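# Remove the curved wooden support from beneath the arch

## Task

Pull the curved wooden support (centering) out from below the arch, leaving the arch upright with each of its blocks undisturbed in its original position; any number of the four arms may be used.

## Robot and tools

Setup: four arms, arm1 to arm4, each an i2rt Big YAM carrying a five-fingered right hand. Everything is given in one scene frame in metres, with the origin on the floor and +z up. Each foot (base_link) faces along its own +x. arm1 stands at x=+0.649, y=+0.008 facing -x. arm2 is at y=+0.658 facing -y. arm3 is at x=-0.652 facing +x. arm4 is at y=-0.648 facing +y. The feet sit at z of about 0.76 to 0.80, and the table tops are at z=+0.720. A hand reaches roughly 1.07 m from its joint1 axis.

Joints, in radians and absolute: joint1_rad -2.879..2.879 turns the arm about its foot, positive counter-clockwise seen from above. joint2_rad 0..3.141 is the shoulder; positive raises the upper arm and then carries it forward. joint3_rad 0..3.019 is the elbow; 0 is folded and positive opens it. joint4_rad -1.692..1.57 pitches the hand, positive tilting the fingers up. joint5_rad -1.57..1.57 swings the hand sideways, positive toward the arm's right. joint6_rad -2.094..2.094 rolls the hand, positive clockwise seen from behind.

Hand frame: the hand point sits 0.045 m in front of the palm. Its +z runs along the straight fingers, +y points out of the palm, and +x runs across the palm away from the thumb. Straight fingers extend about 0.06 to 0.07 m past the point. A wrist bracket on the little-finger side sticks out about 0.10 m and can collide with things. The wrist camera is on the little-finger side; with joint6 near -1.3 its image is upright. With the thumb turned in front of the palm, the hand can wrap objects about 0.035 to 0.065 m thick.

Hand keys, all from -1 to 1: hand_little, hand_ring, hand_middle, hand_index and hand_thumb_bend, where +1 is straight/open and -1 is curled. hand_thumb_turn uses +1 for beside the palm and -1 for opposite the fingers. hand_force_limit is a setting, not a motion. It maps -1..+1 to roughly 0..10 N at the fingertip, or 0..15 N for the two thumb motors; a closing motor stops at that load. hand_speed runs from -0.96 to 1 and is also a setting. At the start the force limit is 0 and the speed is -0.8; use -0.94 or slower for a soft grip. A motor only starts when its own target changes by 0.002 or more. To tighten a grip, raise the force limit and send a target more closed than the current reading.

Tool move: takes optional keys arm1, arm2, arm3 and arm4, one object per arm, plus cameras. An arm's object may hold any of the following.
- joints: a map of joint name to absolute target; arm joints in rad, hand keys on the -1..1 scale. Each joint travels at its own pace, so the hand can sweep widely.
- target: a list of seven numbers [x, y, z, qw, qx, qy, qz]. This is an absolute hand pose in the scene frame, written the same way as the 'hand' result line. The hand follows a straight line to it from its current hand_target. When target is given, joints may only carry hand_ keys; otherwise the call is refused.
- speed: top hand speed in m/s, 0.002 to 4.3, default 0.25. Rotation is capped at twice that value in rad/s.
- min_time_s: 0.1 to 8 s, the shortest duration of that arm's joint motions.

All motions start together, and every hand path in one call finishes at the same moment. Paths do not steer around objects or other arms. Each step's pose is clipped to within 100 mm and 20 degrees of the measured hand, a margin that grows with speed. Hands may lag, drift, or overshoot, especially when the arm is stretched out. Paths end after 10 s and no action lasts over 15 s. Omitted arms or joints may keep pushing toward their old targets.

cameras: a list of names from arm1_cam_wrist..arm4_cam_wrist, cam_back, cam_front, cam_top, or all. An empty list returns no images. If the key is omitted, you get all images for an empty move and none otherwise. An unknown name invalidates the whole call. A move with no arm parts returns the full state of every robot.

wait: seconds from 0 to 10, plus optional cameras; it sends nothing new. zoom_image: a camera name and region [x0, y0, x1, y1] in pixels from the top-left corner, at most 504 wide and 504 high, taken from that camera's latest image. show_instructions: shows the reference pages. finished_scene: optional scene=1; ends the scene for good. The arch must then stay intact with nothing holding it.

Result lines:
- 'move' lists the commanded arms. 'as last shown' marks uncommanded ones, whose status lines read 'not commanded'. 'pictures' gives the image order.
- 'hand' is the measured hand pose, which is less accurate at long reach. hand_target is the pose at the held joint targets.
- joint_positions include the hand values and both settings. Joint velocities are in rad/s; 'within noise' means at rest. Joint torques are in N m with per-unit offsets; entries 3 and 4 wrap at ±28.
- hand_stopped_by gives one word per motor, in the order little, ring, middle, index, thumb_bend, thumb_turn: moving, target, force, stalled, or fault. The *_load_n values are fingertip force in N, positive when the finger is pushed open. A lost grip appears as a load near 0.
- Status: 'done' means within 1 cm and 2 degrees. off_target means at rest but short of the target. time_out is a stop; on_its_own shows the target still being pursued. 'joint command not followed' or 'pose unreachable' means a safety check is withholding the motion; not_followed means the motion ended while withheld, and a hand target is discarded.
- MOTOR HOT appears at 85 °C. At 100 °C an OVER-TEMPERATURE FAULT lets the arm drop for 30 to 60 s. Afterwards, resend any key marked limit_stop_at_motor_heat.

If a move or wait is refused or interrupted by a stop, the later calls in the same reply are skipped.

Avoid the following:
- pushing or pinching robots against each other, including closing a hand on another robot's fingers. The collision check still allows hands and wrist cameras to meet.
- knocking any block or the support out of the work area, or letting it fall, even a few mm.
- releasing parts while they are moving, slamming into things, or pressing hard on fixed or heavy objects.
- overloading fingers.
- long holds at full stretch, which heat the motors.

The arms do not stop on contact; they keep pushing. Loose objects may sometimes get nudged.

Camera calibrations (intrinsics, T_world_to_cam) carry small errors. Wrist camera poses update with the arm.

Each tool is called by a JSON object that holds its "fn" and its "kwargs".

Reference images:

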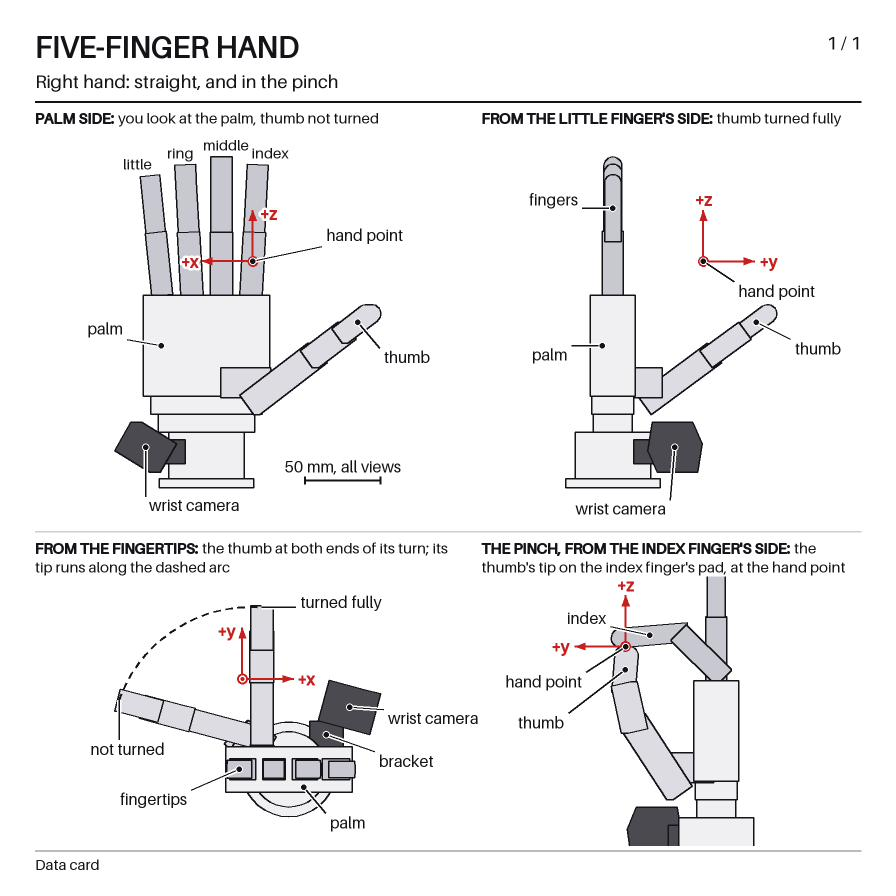

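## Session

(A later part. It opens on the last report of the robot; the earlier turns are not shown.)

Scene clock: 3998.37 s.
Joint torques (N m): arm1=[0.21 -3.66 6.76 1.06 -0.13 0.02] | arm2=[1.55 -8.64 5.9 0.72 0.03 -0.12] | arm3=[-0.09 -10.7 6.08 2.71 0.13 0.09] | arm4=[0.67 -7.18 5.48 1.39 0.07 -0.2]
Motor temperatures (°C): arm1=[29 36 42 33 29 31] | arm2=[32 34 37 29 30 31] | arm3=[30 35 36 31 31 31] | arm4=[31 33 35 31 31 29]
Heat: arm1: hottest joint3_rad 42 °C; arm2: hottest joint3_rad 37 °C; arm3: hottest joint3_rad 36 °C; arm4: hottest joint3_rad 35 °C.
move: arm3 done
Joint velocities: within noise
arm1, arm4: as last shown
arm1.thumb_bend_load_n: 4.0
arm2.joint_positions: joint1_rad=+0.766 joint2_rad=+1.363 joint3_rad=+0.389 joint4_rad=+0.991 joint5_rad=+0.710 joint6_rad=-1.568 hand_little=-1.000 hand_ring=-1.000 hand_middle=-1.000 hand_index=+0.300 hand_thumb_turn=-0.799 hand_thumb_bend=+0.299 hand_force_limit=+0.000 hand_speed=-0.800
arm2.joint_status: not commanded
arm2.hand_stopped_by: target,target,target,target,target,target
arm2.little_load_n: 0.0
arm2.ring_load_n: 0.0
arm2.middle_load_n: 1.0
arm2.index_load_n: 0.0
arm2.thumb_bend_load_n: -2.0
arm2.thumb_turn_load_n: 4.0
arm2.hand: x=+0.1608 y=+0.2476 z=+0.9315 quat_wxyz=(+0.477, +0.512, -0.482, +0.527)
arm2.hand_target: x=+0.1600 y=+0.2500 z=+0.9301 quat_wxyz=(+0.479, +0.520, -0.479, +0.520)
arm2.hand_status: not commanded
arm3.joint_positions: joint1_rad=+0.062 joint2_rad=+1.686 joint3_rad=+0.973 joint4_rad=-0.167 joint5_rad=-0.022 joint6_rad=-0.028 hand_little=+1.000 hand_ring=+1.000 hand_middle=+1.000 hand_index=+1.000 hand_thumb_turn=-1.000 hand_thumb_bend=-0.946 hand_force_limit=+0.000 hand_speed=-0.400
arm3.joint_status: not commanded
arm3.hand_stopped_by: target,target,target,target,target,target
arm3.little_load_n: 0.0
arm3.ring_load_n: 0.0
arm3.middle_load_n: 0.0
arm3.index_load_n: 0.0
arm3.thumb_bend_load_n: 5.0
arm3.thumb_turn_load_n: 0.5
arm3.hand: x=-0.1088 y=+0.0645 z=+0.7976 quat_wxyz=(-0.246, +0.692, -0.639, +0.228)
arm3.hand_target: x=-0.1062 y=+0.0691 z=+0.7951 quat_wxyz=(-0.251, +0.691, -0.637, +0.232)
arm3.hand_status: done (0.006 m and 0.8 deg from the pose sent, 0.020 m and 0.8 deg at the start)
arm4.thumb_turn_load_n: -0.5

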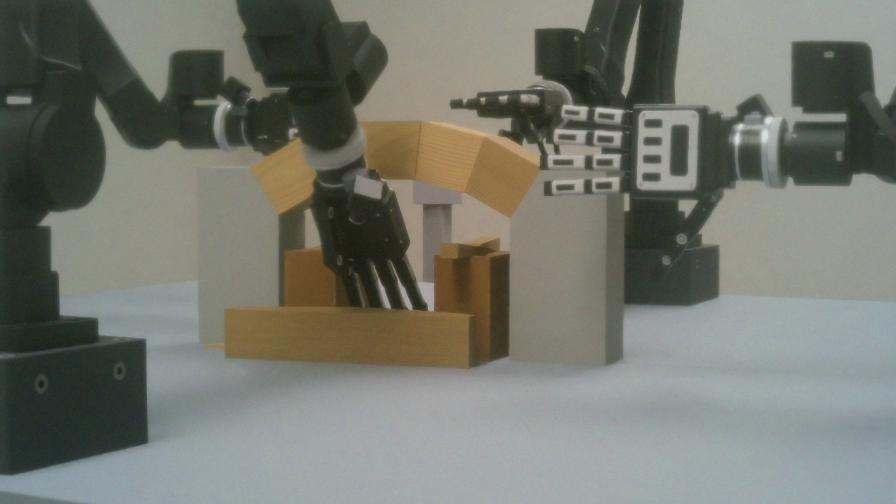

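{"fn": "move", "kwargs": {"arm3": {"target": [-0.165, 0.064, 0.797, 0.2515, -0.6909, 0.6370, -0.2318], "speed": 0.05}, "cameras": ["cam_back","cam_top"]}}

{"fn": "zoom_image", "kwargs": {"camera": "cam_back", "region": [200, 160, 520, 380]}}

Scene clock: 4004.83 s.
Joint torques (N m): arm1=[0.03 -3.96 6.63 1.11 -0.14 0] | arm2=[1.61 -8.64 5.9 0.77 0.03 -0.12] | arm3=[-0.26 -10.34 5.46 2.29 0.02 0.01] | arm4=[0.62 -7.36 5.45 1.29 0.07 -0.17]
Motor temperatures (°C): arm1=[29 36 42 33 29 31] | arm2=[32 34 37 29 30 31] | arm3=[30 35 35 31 31 31] | arm4=[31 33 35 31 31 29]
Heat: arm1: hottest joint3_rad 42 °C; arm2: hottest joint3_rad 37 °C; arm3: hottest joint2_rad 35 °C; arm4: hottest joint3_rad 35 °C.
move: arm3 done
Joint velocities: within noise
arm1, arm2, arm4: as last shown
arm1.thumb_bend_load_n: 3.5
arm2.middle_load_n: 0.5
arm2.index_load_n: 0.5
arm3.joint_positions: joint1_rad=+0.062 joint2_rad=+1.571 joint3_rad=+0.810 joint4_rad=-0.122 joint5_rad=-0.022 joint6_rad=-0.028 hand_little=+1.000 hand_ring=+1.000 hand_middle=+1.000 hand_index=+1.000 hand_thumb_turn=-1.000 hand_thumb_bend=-0.946 hand_force_limit=+0.000 hand_speed=-0.400
arm3.joint_status: not commanded
arm3.hand_stopped_by: target,target,target,target,target,target
arm3.little_load_n: 0.0
arm3.ring_load_n: 0.0
arm3.middle_load_n: 0.0
arm3.index_load_n: 0.0
arm3.thumb_bend_load_n: 4.5
arm3.thumb_turn_load_n: 0.5
arm3.hand: x=-0.1646 y=+0.0620 z=+0.7945 quat_wxyz=(-0.245, +0.692, -0.639, +0.227)
arm3.hand_target: x=-0.1651 y=+0.0641 z=+0.7970 quat_wxyz=(-0.251, +0.691, -0.637, +0.232)
arm3.hand_status: done (0.003 m and 1.0 deg from the pose sent, 0.056 m and 0.8 deg at the start)
arm4.ring_load_n: -0.5
arm4.thumb_turn_load_n: 0.5

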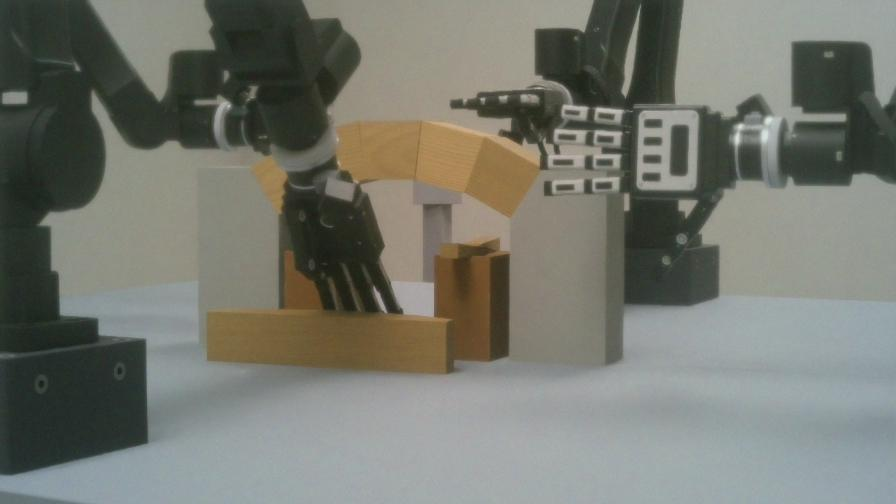

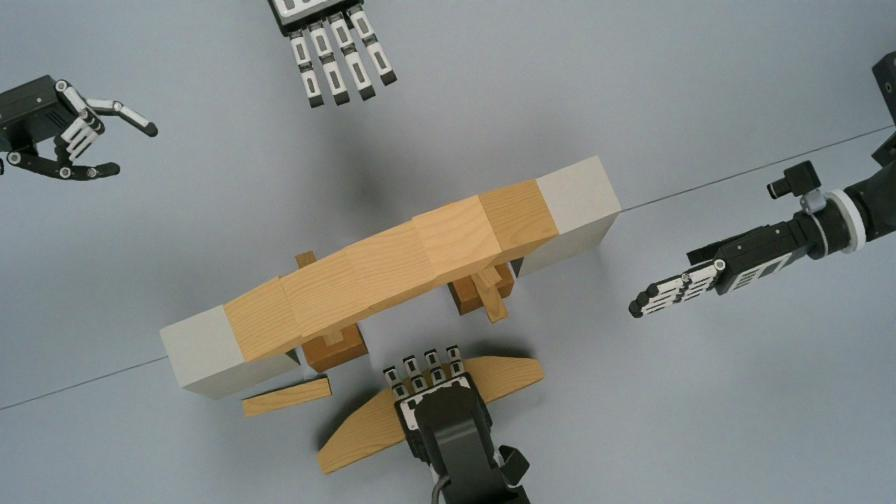

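Scaled by 1.575 from the camera's image (finer frame: 1280x720).

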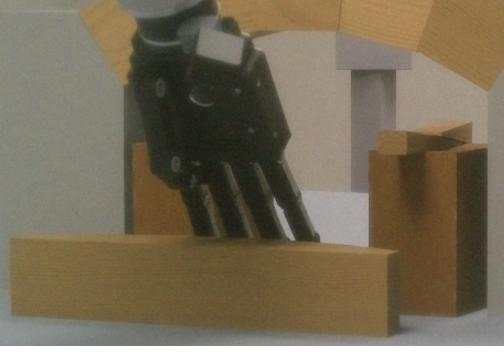

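{"fn": "move", "kwargs": {"arm3": {"target": [-0.156, 0.063, 0.80, 0.2515, -0.6909, 0.6370, -0.2318], "speed": 0.05}, "cameras": ["cam_top", "cam_back"]}}

Scene clock: 4019.50 s.
Joint torques (N m): arm1=[0.32 -3.96 6.61 1.03 -0.11 0.05] | arm2=[1.61 -8.64 5.86 0.73 0.02 -0.11] | arm3=[-0.85 -9.11 7.56 1.72 -0.07 0.02] | arm4=[0.44 -7.24 5.44 1.29 0.08 -0.2]
Motor temperatures (°C): arm1=[29 36 42 33 29 31] | arm2=[32 34 37 29 30 31] | arm3=[30 35 35 31 31 31] | arm4=[31 33 35 31 31 29]
Heat: arm1: hottest joint3_rad 42 °C; arm2: hottest joint3_rad 37 °C; arm3: hottest joint2_rad 35 °C; arm4: hottest joint3_rad 35 °C.
move: arm3 done
Joint velocities: within noise
arm1, arm2, arm4: as last shown
arm2.little_load_n: -0.5
arm2.index_load_n: 0.0
arm2.thumb_turn_load_n: 4.5
arm3.joint_positions: joint1_rad=+0.062 joint2_rad=+1.571 joint3_rad=+0.810 joint4_rad=-0.122 joint5_rad=-0.022 joint6_rad=-0.028 hand_little=+1.000 hand_ring=+1.000 hand_middle=+1.000 hand_index=+1.000 hand_thumb_turn=-1.000 hand_thumb_bend=-0.946 hand_force_limit=+0.000 hand_speed=-0.400
arm3.joint_status: not commanded
arm3.hand_stopped_by: target,target,target,target,target,target
arm3.little_load_n: 0.0
arm3.ring_load_n: 0.0
arm3.middle_load_n: 0.0
arm3.index_load_n: 0.0
arm3.thumb_bend_load_n: 4.5
arm3.thumb_turn_load_n: 0.5
arm3.hand: x=-0.1646 y=+0.0620 z=+0.7945 quat_wxyz=(-0.245, +0.692, -0.639, +0.227)
arm3.hand_target: x=-0.1562 y=+0.0631 z=+0.8001 quat_wxyz=(-0.251, +0.691, -0.637, +0.232)
arm3.hand_status: done (0.010 m and 1.0 deg from the pose sent, 0.010 m and 1.0 deg at the start)
arm4.ring_load_n: 0.0
arm4.thumb_turn_load_n: 0.0
pictures: cam_back, cam_top

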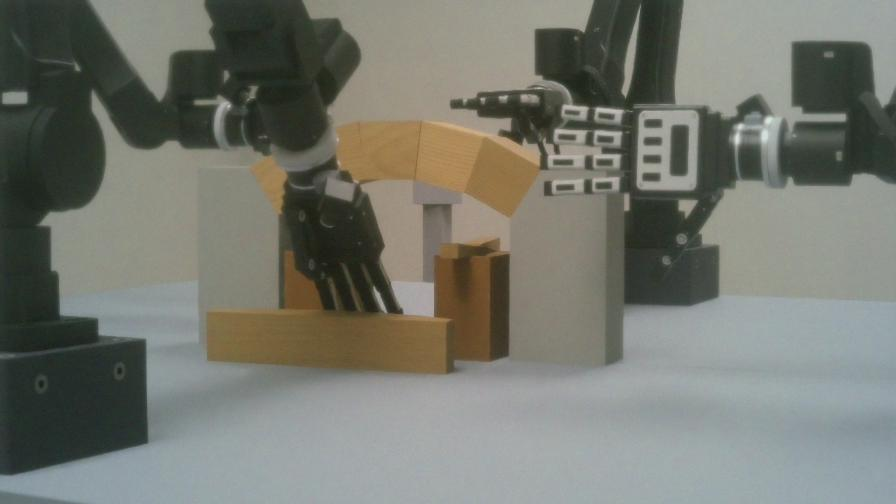

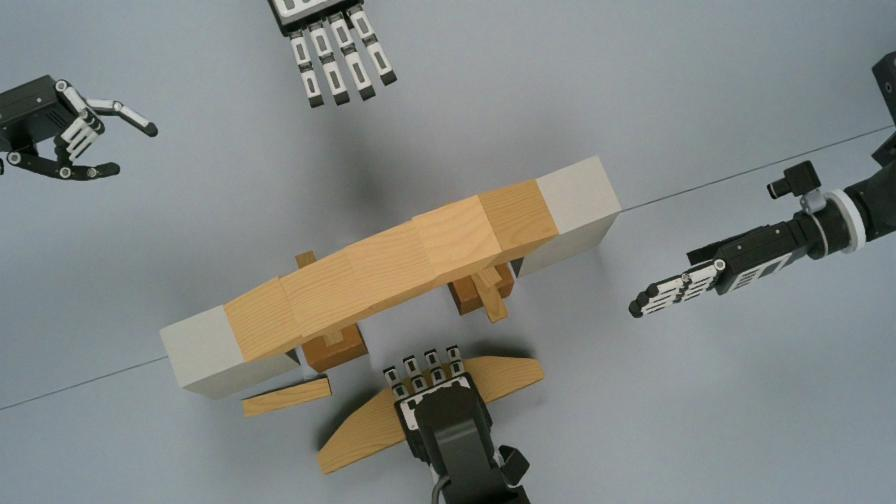

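{"fn": "move", "kwargs": {"arm3": {"target": [-0.149, 0.062, 0.812, 0.2515, -0.6909, 0.6370, -0.2318], "speed": 0.05}, "cameras": ["cam_top"]}}

{"fn": "move", "kwargs": {"arm3": {"target": [-0.149, 0.060, 0.875, 0.2515, -0.6909, 0.6370, -0.2318], "speed": 0.08}, "cameras": ["cam_top", "cam_back"]}}

Scene clock: 4024.00 s.
Joint torques (N m): arm1=[-0.09 -3.96 6.83 1.07 -0.15 0.02] | arm2=[1.49 -8.59 5.87 0.75 0.02 -0.11] | arm3=[-1.26 -9.76 9.2 0.59 -0.11 -0.01] | arm4=[0.56 -7 5.5 1.26 0.07 -0.19]
Motor temperatures (°C): arm1=[29 36 42 33 29 31] | arm2=[32 34 37 29 30 31] | arm3=[30 35 35 31 31 31] | arm4=[31 33 35 31 31 29]
Heat: arm1: hottest joint3_rad 42 °C; arm2: hottest joint3_rad 37 °C; arm3: hottest joint2_rad 35 °C; arm4: hottest joint3_rad 35 °C.
move: arm3 off_target
Joint velocities: within noise
arm1, arm2: as last shown
arm2.little_load_n: 0.0
arm2.middle_load_n: 1.0
arm3.joint_positions: joint1_rad=+0.062 joint2_rad=+1.571 joint3_rad=+0.818 joint4_rad=-0.137 joint5_rad=-0.023 joint6_rad=-0.028 hand_little=+1.000 hand_ring=+1.000 hand_middle=+1.000 hand_index=+1.000 hand_thumb_turn=-1.000 hand_thumb_bend=-0.946 hand_force_limit=+0.000 hand_speed=-0.400
arm3.joint_status: not commanded
arm3.hand_stopped_by: target,target,target,target,target,target
arm3.little_load_n: 0.0
arm3.ring_load_n: 0.0
arm3.middle_load_n: 0.0
arm3.index_load_n: 0.0
arm3.thumb_bend_load_n: 5.0
arm3.thumb_turn_load_n: 0.5
arm3.hand: x=-0.1647 y=+0.0623 z=+0.7956 quat_wxyz=(-0.243, +0.694, -0.640, +0.224)
arm3.hand_target: x=-0.1496 y=+0.0620 z=+0.8122 quat_wxyz=(-0.252, +0.691, -0.637, +0.232)
arm3.hand_status: off_target (0.023 m and 1.4 deg from the pose sent, 0.023 m and 1.0 deg at the start)
arm4.joint_positions: joint1_rad=+0.416 joint2_rad=+1.347 joint3_rad=+0.206 joint4_rad=+1.142 joint5_rad=+0.361 joint6_rad=-1.543 hand_little=+1.000 hand_ring=+1.000 hand_middle=+1.000 hand_index=+1.000 hand_thumb_turn=+1.000 hand_thumb_bend=+1.000 hand_force_limit=+0.300 hand_speed=-0.800
arm4.joint_status: not commanded
arm4.hand_stopped_by: target,target,target,target,target,target
arm4.little_load_n: 0.0
arm4.ring_load_n: 0.0
arm4.middle_load_n: 0.0
arm4.index_load_n: 0.0
arm4.thumb_bend_load_n: 0.0
arm4.thumb_turn_load_n: 0.0
arm4.hand: x=-0.0590 y=-0.2361 z=+0.9022 quat_wxyz=(-0.526, +0.482, +0.511, +0.479)
arm4.hand_target: x=-0.0600 y=-0.2399 z=+0.8999 quat_wxyz=(-0.520, +0.479, +0.520, +0.479)
arm4.hand_status: not commanded

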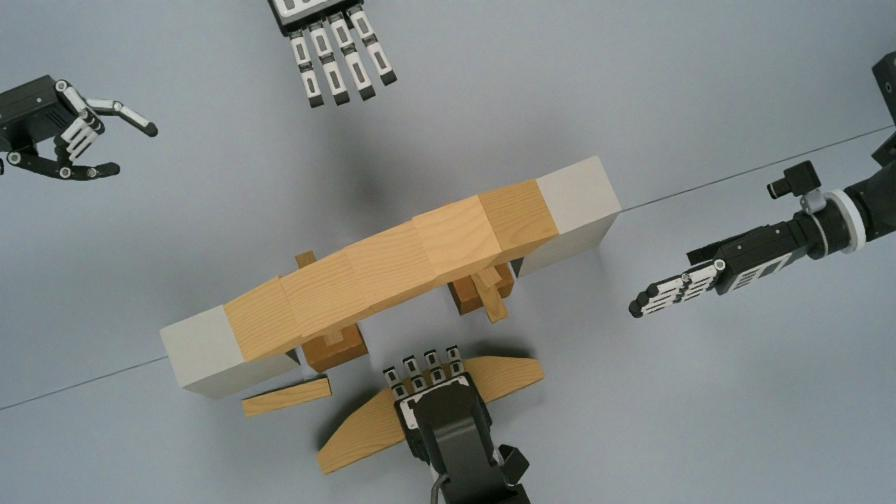

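Scene clock: 4025.47 s.
Joint torques (N m): arm1=[-0.09 -4.25 6.79 1.16 -0.13 0.01] | arm2=[1.67 -8.76 5.89 0.73 0.02 -0.11] | arm3=[-1.08 -9.52 10.62 0.76 -0.05 -0.05] | arm4=[0.44 -7.53 5.45 1.29 0.09 -0.18]
Motor temperatures (°C): arm1=[29 36 42 33 29 31] | arm2=[32 34 37 29 30 31] | arm3=[30 35 35 31 31 31] | arm4=[31 33 35 31 31 29]
Heat: arm1: hottest joint3_rad 42 °C; arm2: hottest joint3_rad 37 °C; arm3: hottest joint2_rad 35 °C; arm4: hottest joint3_rad 35 °C.
move: arm3 off_target
Joint velocities: within noise
arm1.joint_positions: joint1_rad=-0.182 joint2_rad=+1.325 joint3_rad=+0.279 joint4_rad=+1.055 joint5_rad=-0.219 joint6_rad=-0.004 hand_little=+1.000 hand_ring=+1.000 hand_middle=+1.000 hand_index=+1.000 hand_thumb_turn=-0.889 hand_thumb_bend=-0.947 hand_force_limit=+0.000 hand_speed=-0.800
arm1.joint_status: not commanded
arm1.hand_stopped_by: target,target,target,target,target,force
arm1.little_load_n: 0.0
arm1.ring_load_n: 0.0
arm1.middle_load_n: -0.5
arm1.index_load_n: 0.0
arm1.thumb_bend_load_n: 3.5
arm1.thumb_turn_load_n: 0.0
arm1.hand: x=+0.1988 y=-0.0028 z=+0.9225 quat_wxyz=(+0.481, -0.475, -0.517, +0.524)
arm1.hand_target: x=+0.2000 y=+0.0001 z=+0.9199 quat_wxyz=(+0.479, -0.479, -0.520, +0.520)
arm1.hand_status: not commanded
arm2, arm4: as last shown
arm2.middle_load_n: 0.5
arm3.joint_positions: joint1_rad=+0.062 joint2_rad=+1.463 joint3_rad=+0.888 joint4_rad=-0.327 joint5_rad=-0.027 joint6_rad=-0.028 hand_little=+1.000 hand_ring=+1.000 hand_middle=+1.000 hand_index=+1.000 hand_thumb_turn=-1.000 hand_thumb_bend=-0.946 hand_force_limit=+0.000 hand_speed=-0.400
arm3.joint_status: not commanded
arm3.hand_stopped_by: target,target,target,target,target,target
arm3.little_load_n: 0.0
arm3.ring_load_n: 0.0
arm3.middle_load_n: 0.0
arm3.index_load_n: 0.0
arm3.thumb_bend_load_n: 5.0
arm3.thumb_turn_load_n: 0.5
arm3.hand: x=-0.1668 y=+0.0630 z=+0.8529 quat_wxyz=(-0.240, +0.695, -0.641, +0.219)
arm3.hand_target: x=-0.1499 y=+0.0600 z=+0.8752 quat_wxyz=(-0.252, +0.691, -0.637, +0.232)
arm3.hand_status: off_target (0.029 m and 2.1 deg from the pose sent, 0.081 m and 1.4 deg at the start)
arm4.little_load_n: -0.5
pictures: cam_back, cam_top

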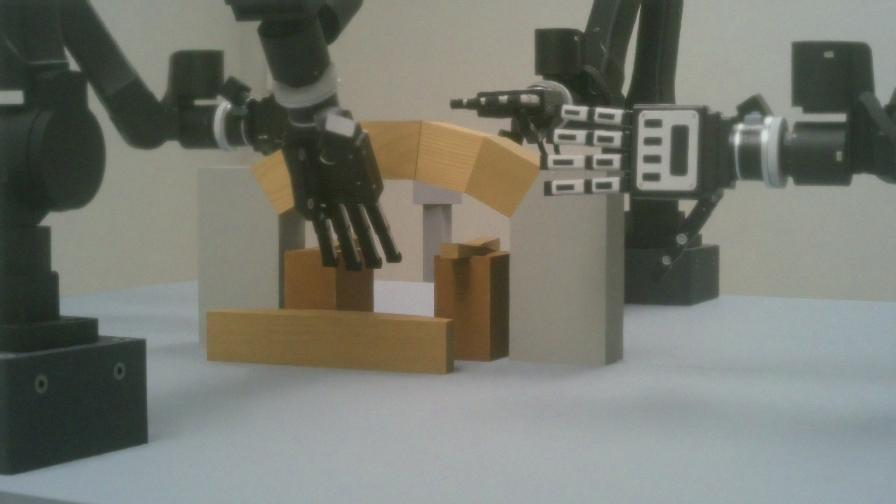

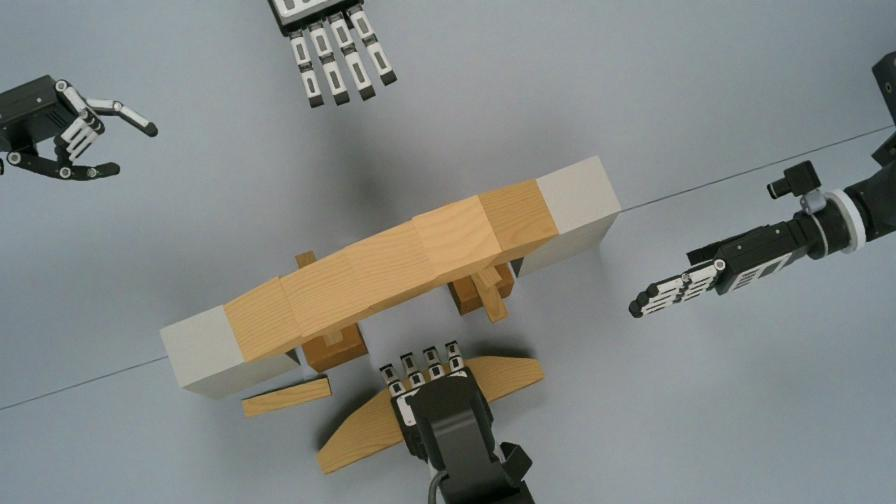

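Cleared without dragging. Back away arm3 and arm4.

{"fn": "move", "kwargs": {"arm3": {"target": [-0.25, 0.05, 0.93, 0.2515, -0.6909, 0.6370, -0.2318], "speed": 0.12}, "arm4": {"target": [-0.10, -0.26, 0.93, -0.520, 0.479, 0.520, 0.479], "speed": 0.08}, "cameras": ["cam_top", "cam_back", "cam_front"]}}

Scene clock: 4030.97 s.
Joint torques (N m): arm1=[0.03 -3.72 6.79 1.07 -0.14 0.03] | arm2=[1.55 -8.59 5.87 0.73 0.02 -0.12] | arm3=[-1.55 -5.48 7.69 0.83 -0.04 -0.09] | arm4=[0.56 -6.12 10.03 1.26 0.08 -0.16]
Motor temperatures (°C): arm1=[29 36 42 33 29 31] | arm2=[32 34 37 29 30 31] | arm3=[30 35 35 31 31 31] | arm4=[31 33 35 31 31 29]
Heat: arm1: hottest joint3_rad 42 °C; arm2: hottest joint3_rad 37 °C; arm3: hottest joint2_rad 35 °C; arm4: hottest joint3_rad 35 °C.
move: arm3 done; arm4 off_target
Joint velocities: within noise
arm1, arm2: as last shown
arm1.middle_load_n: 0.0
arm3.joint_positions: joint1_rad=+0.045 joint2_rad=+1.110 joint3_rad=+0.793 joint4_rad=-0.527 joint5_rad=-0.040 joint6_rad=-0.036 hand_little=+1.000 hand_ring=+1.000 hand_middle=+1.000 hand_index=+1.000 hand_thumb_turn=-1.000 hand_thumb_bend=-0.946 hand_force_limit=+0.000 hand_speed=-0.400
arm3.joint_status: not commanded
arm3.hand_stopped_by: target,target,target,target,target,target
arm3.little_load_n: 0.0
arm3.ring_load_n: 0.0
arm3.middle_load_n: 0.0
arm3.index_load_n: 0.0
arm3.thumb_bend_load_n: 4.5
arm3.thumb_turn_load_n: 0.0
arm3.hand: x=-0.2432 y=+0.0547 z=+0.9352 quat_wxyz=(-0.261, +0.687, -0.635, +0.237)
arm3.hand_target: x=-0.2499 y=+0.0501 z=+0.9300 quat_wxyz=(-0.251, +0.691, -0.637, +0.232)
arm3.hand_status: done (0.010 m and 1.3 deg from the pose sent, 0.114 m and 2.1 deg at the start)
arm4.joint_positions: joint1_rad=+0.604 joint2_rad=+1.177 joint3_rad=+0.206 joint4_rad=+0.935 joint5_rad=+0.549 joint6_rad=-1.543 hand_little=+1.000 hand_ring=+1.000 hand_middle=+1.000 hand_index=+1.000 hand_thumb_turn=+1.000 hand_thumb_bend=+1.000 hand_force_limit=+0.300 hand_speed=-0.800
arm4.joint_status: not commanded
arm4.hand_stopped_by: target,target,target,target,target,target
arm4.little_load_n: 0.0
arm4.ring_load_n: 0.0
arm4.middle_load_n: 0.0
arm4.index_load_n: 0.0
arm4.thumb_bend_load_n: 0.0
arm4.thumb_turn_load_n: 0.0
arm4.hand: x=-0.0919 y=-0.2665 z=+0.9172 quat_wxyz=(-0.514, +0.485, +0.523, +0.477)
arm4.hand_target: x=-0.0998 y=-0.2604 z=+0.9302 quat_wxyz=(-0.520, +0.479, +0.520, +0.479)
arm4.hand_status: off_target (0.017 m and 1.1 deg from the pose sent, 0.055 m and 1.4 deg at the start)
pictures: cam_back, cam_front, cam_top

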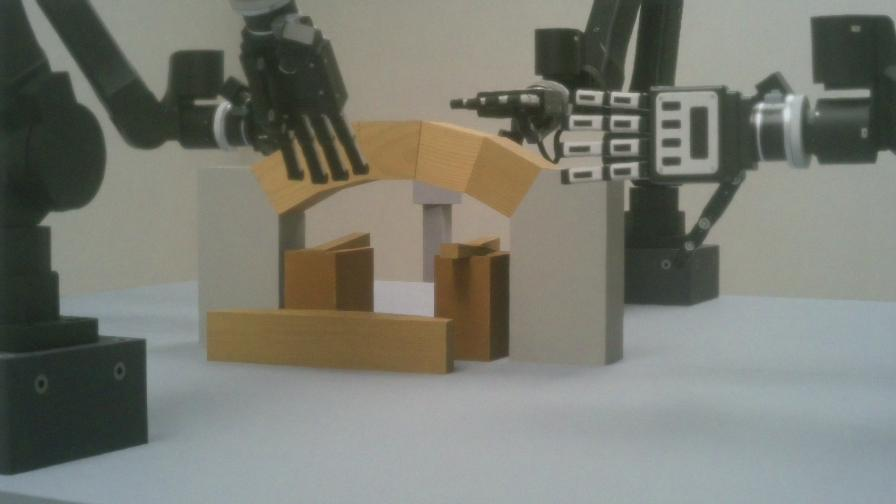

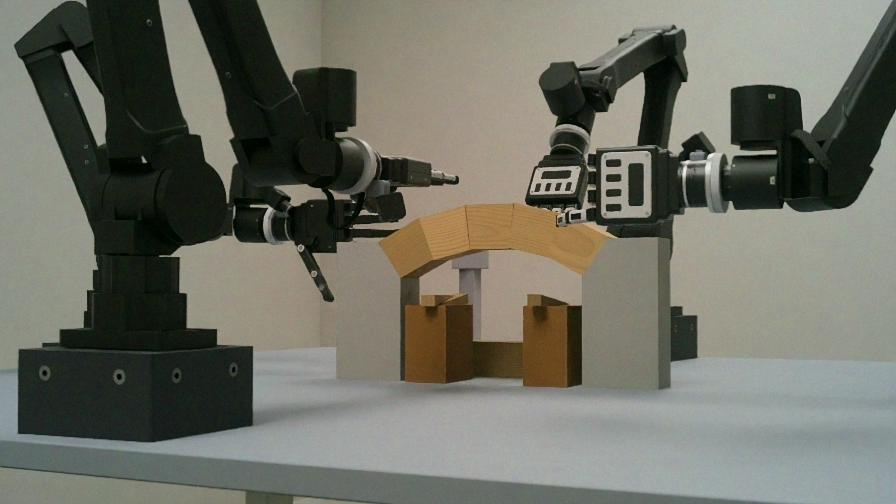

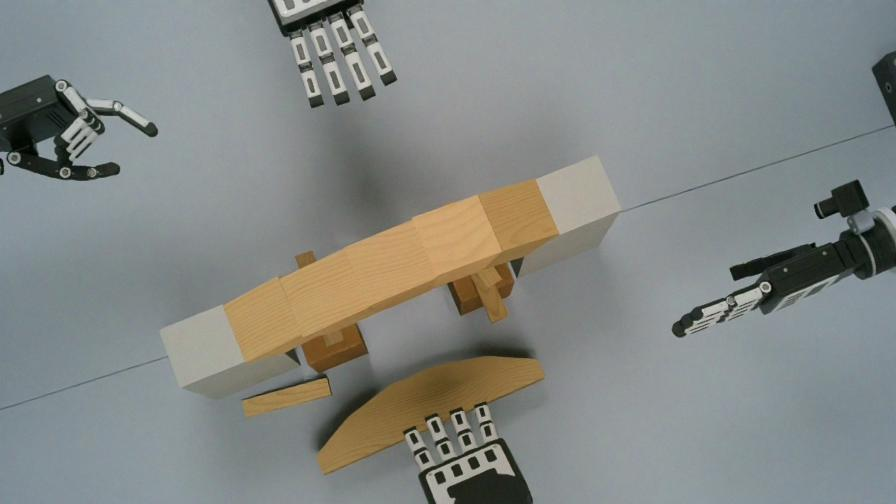

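The arch is standing with all its blocks in place, the support is out and lying clear, and every robot is clear of it.

{"fn": "finished_scene", "kwargs": {}}

The scene is finished: the task was done.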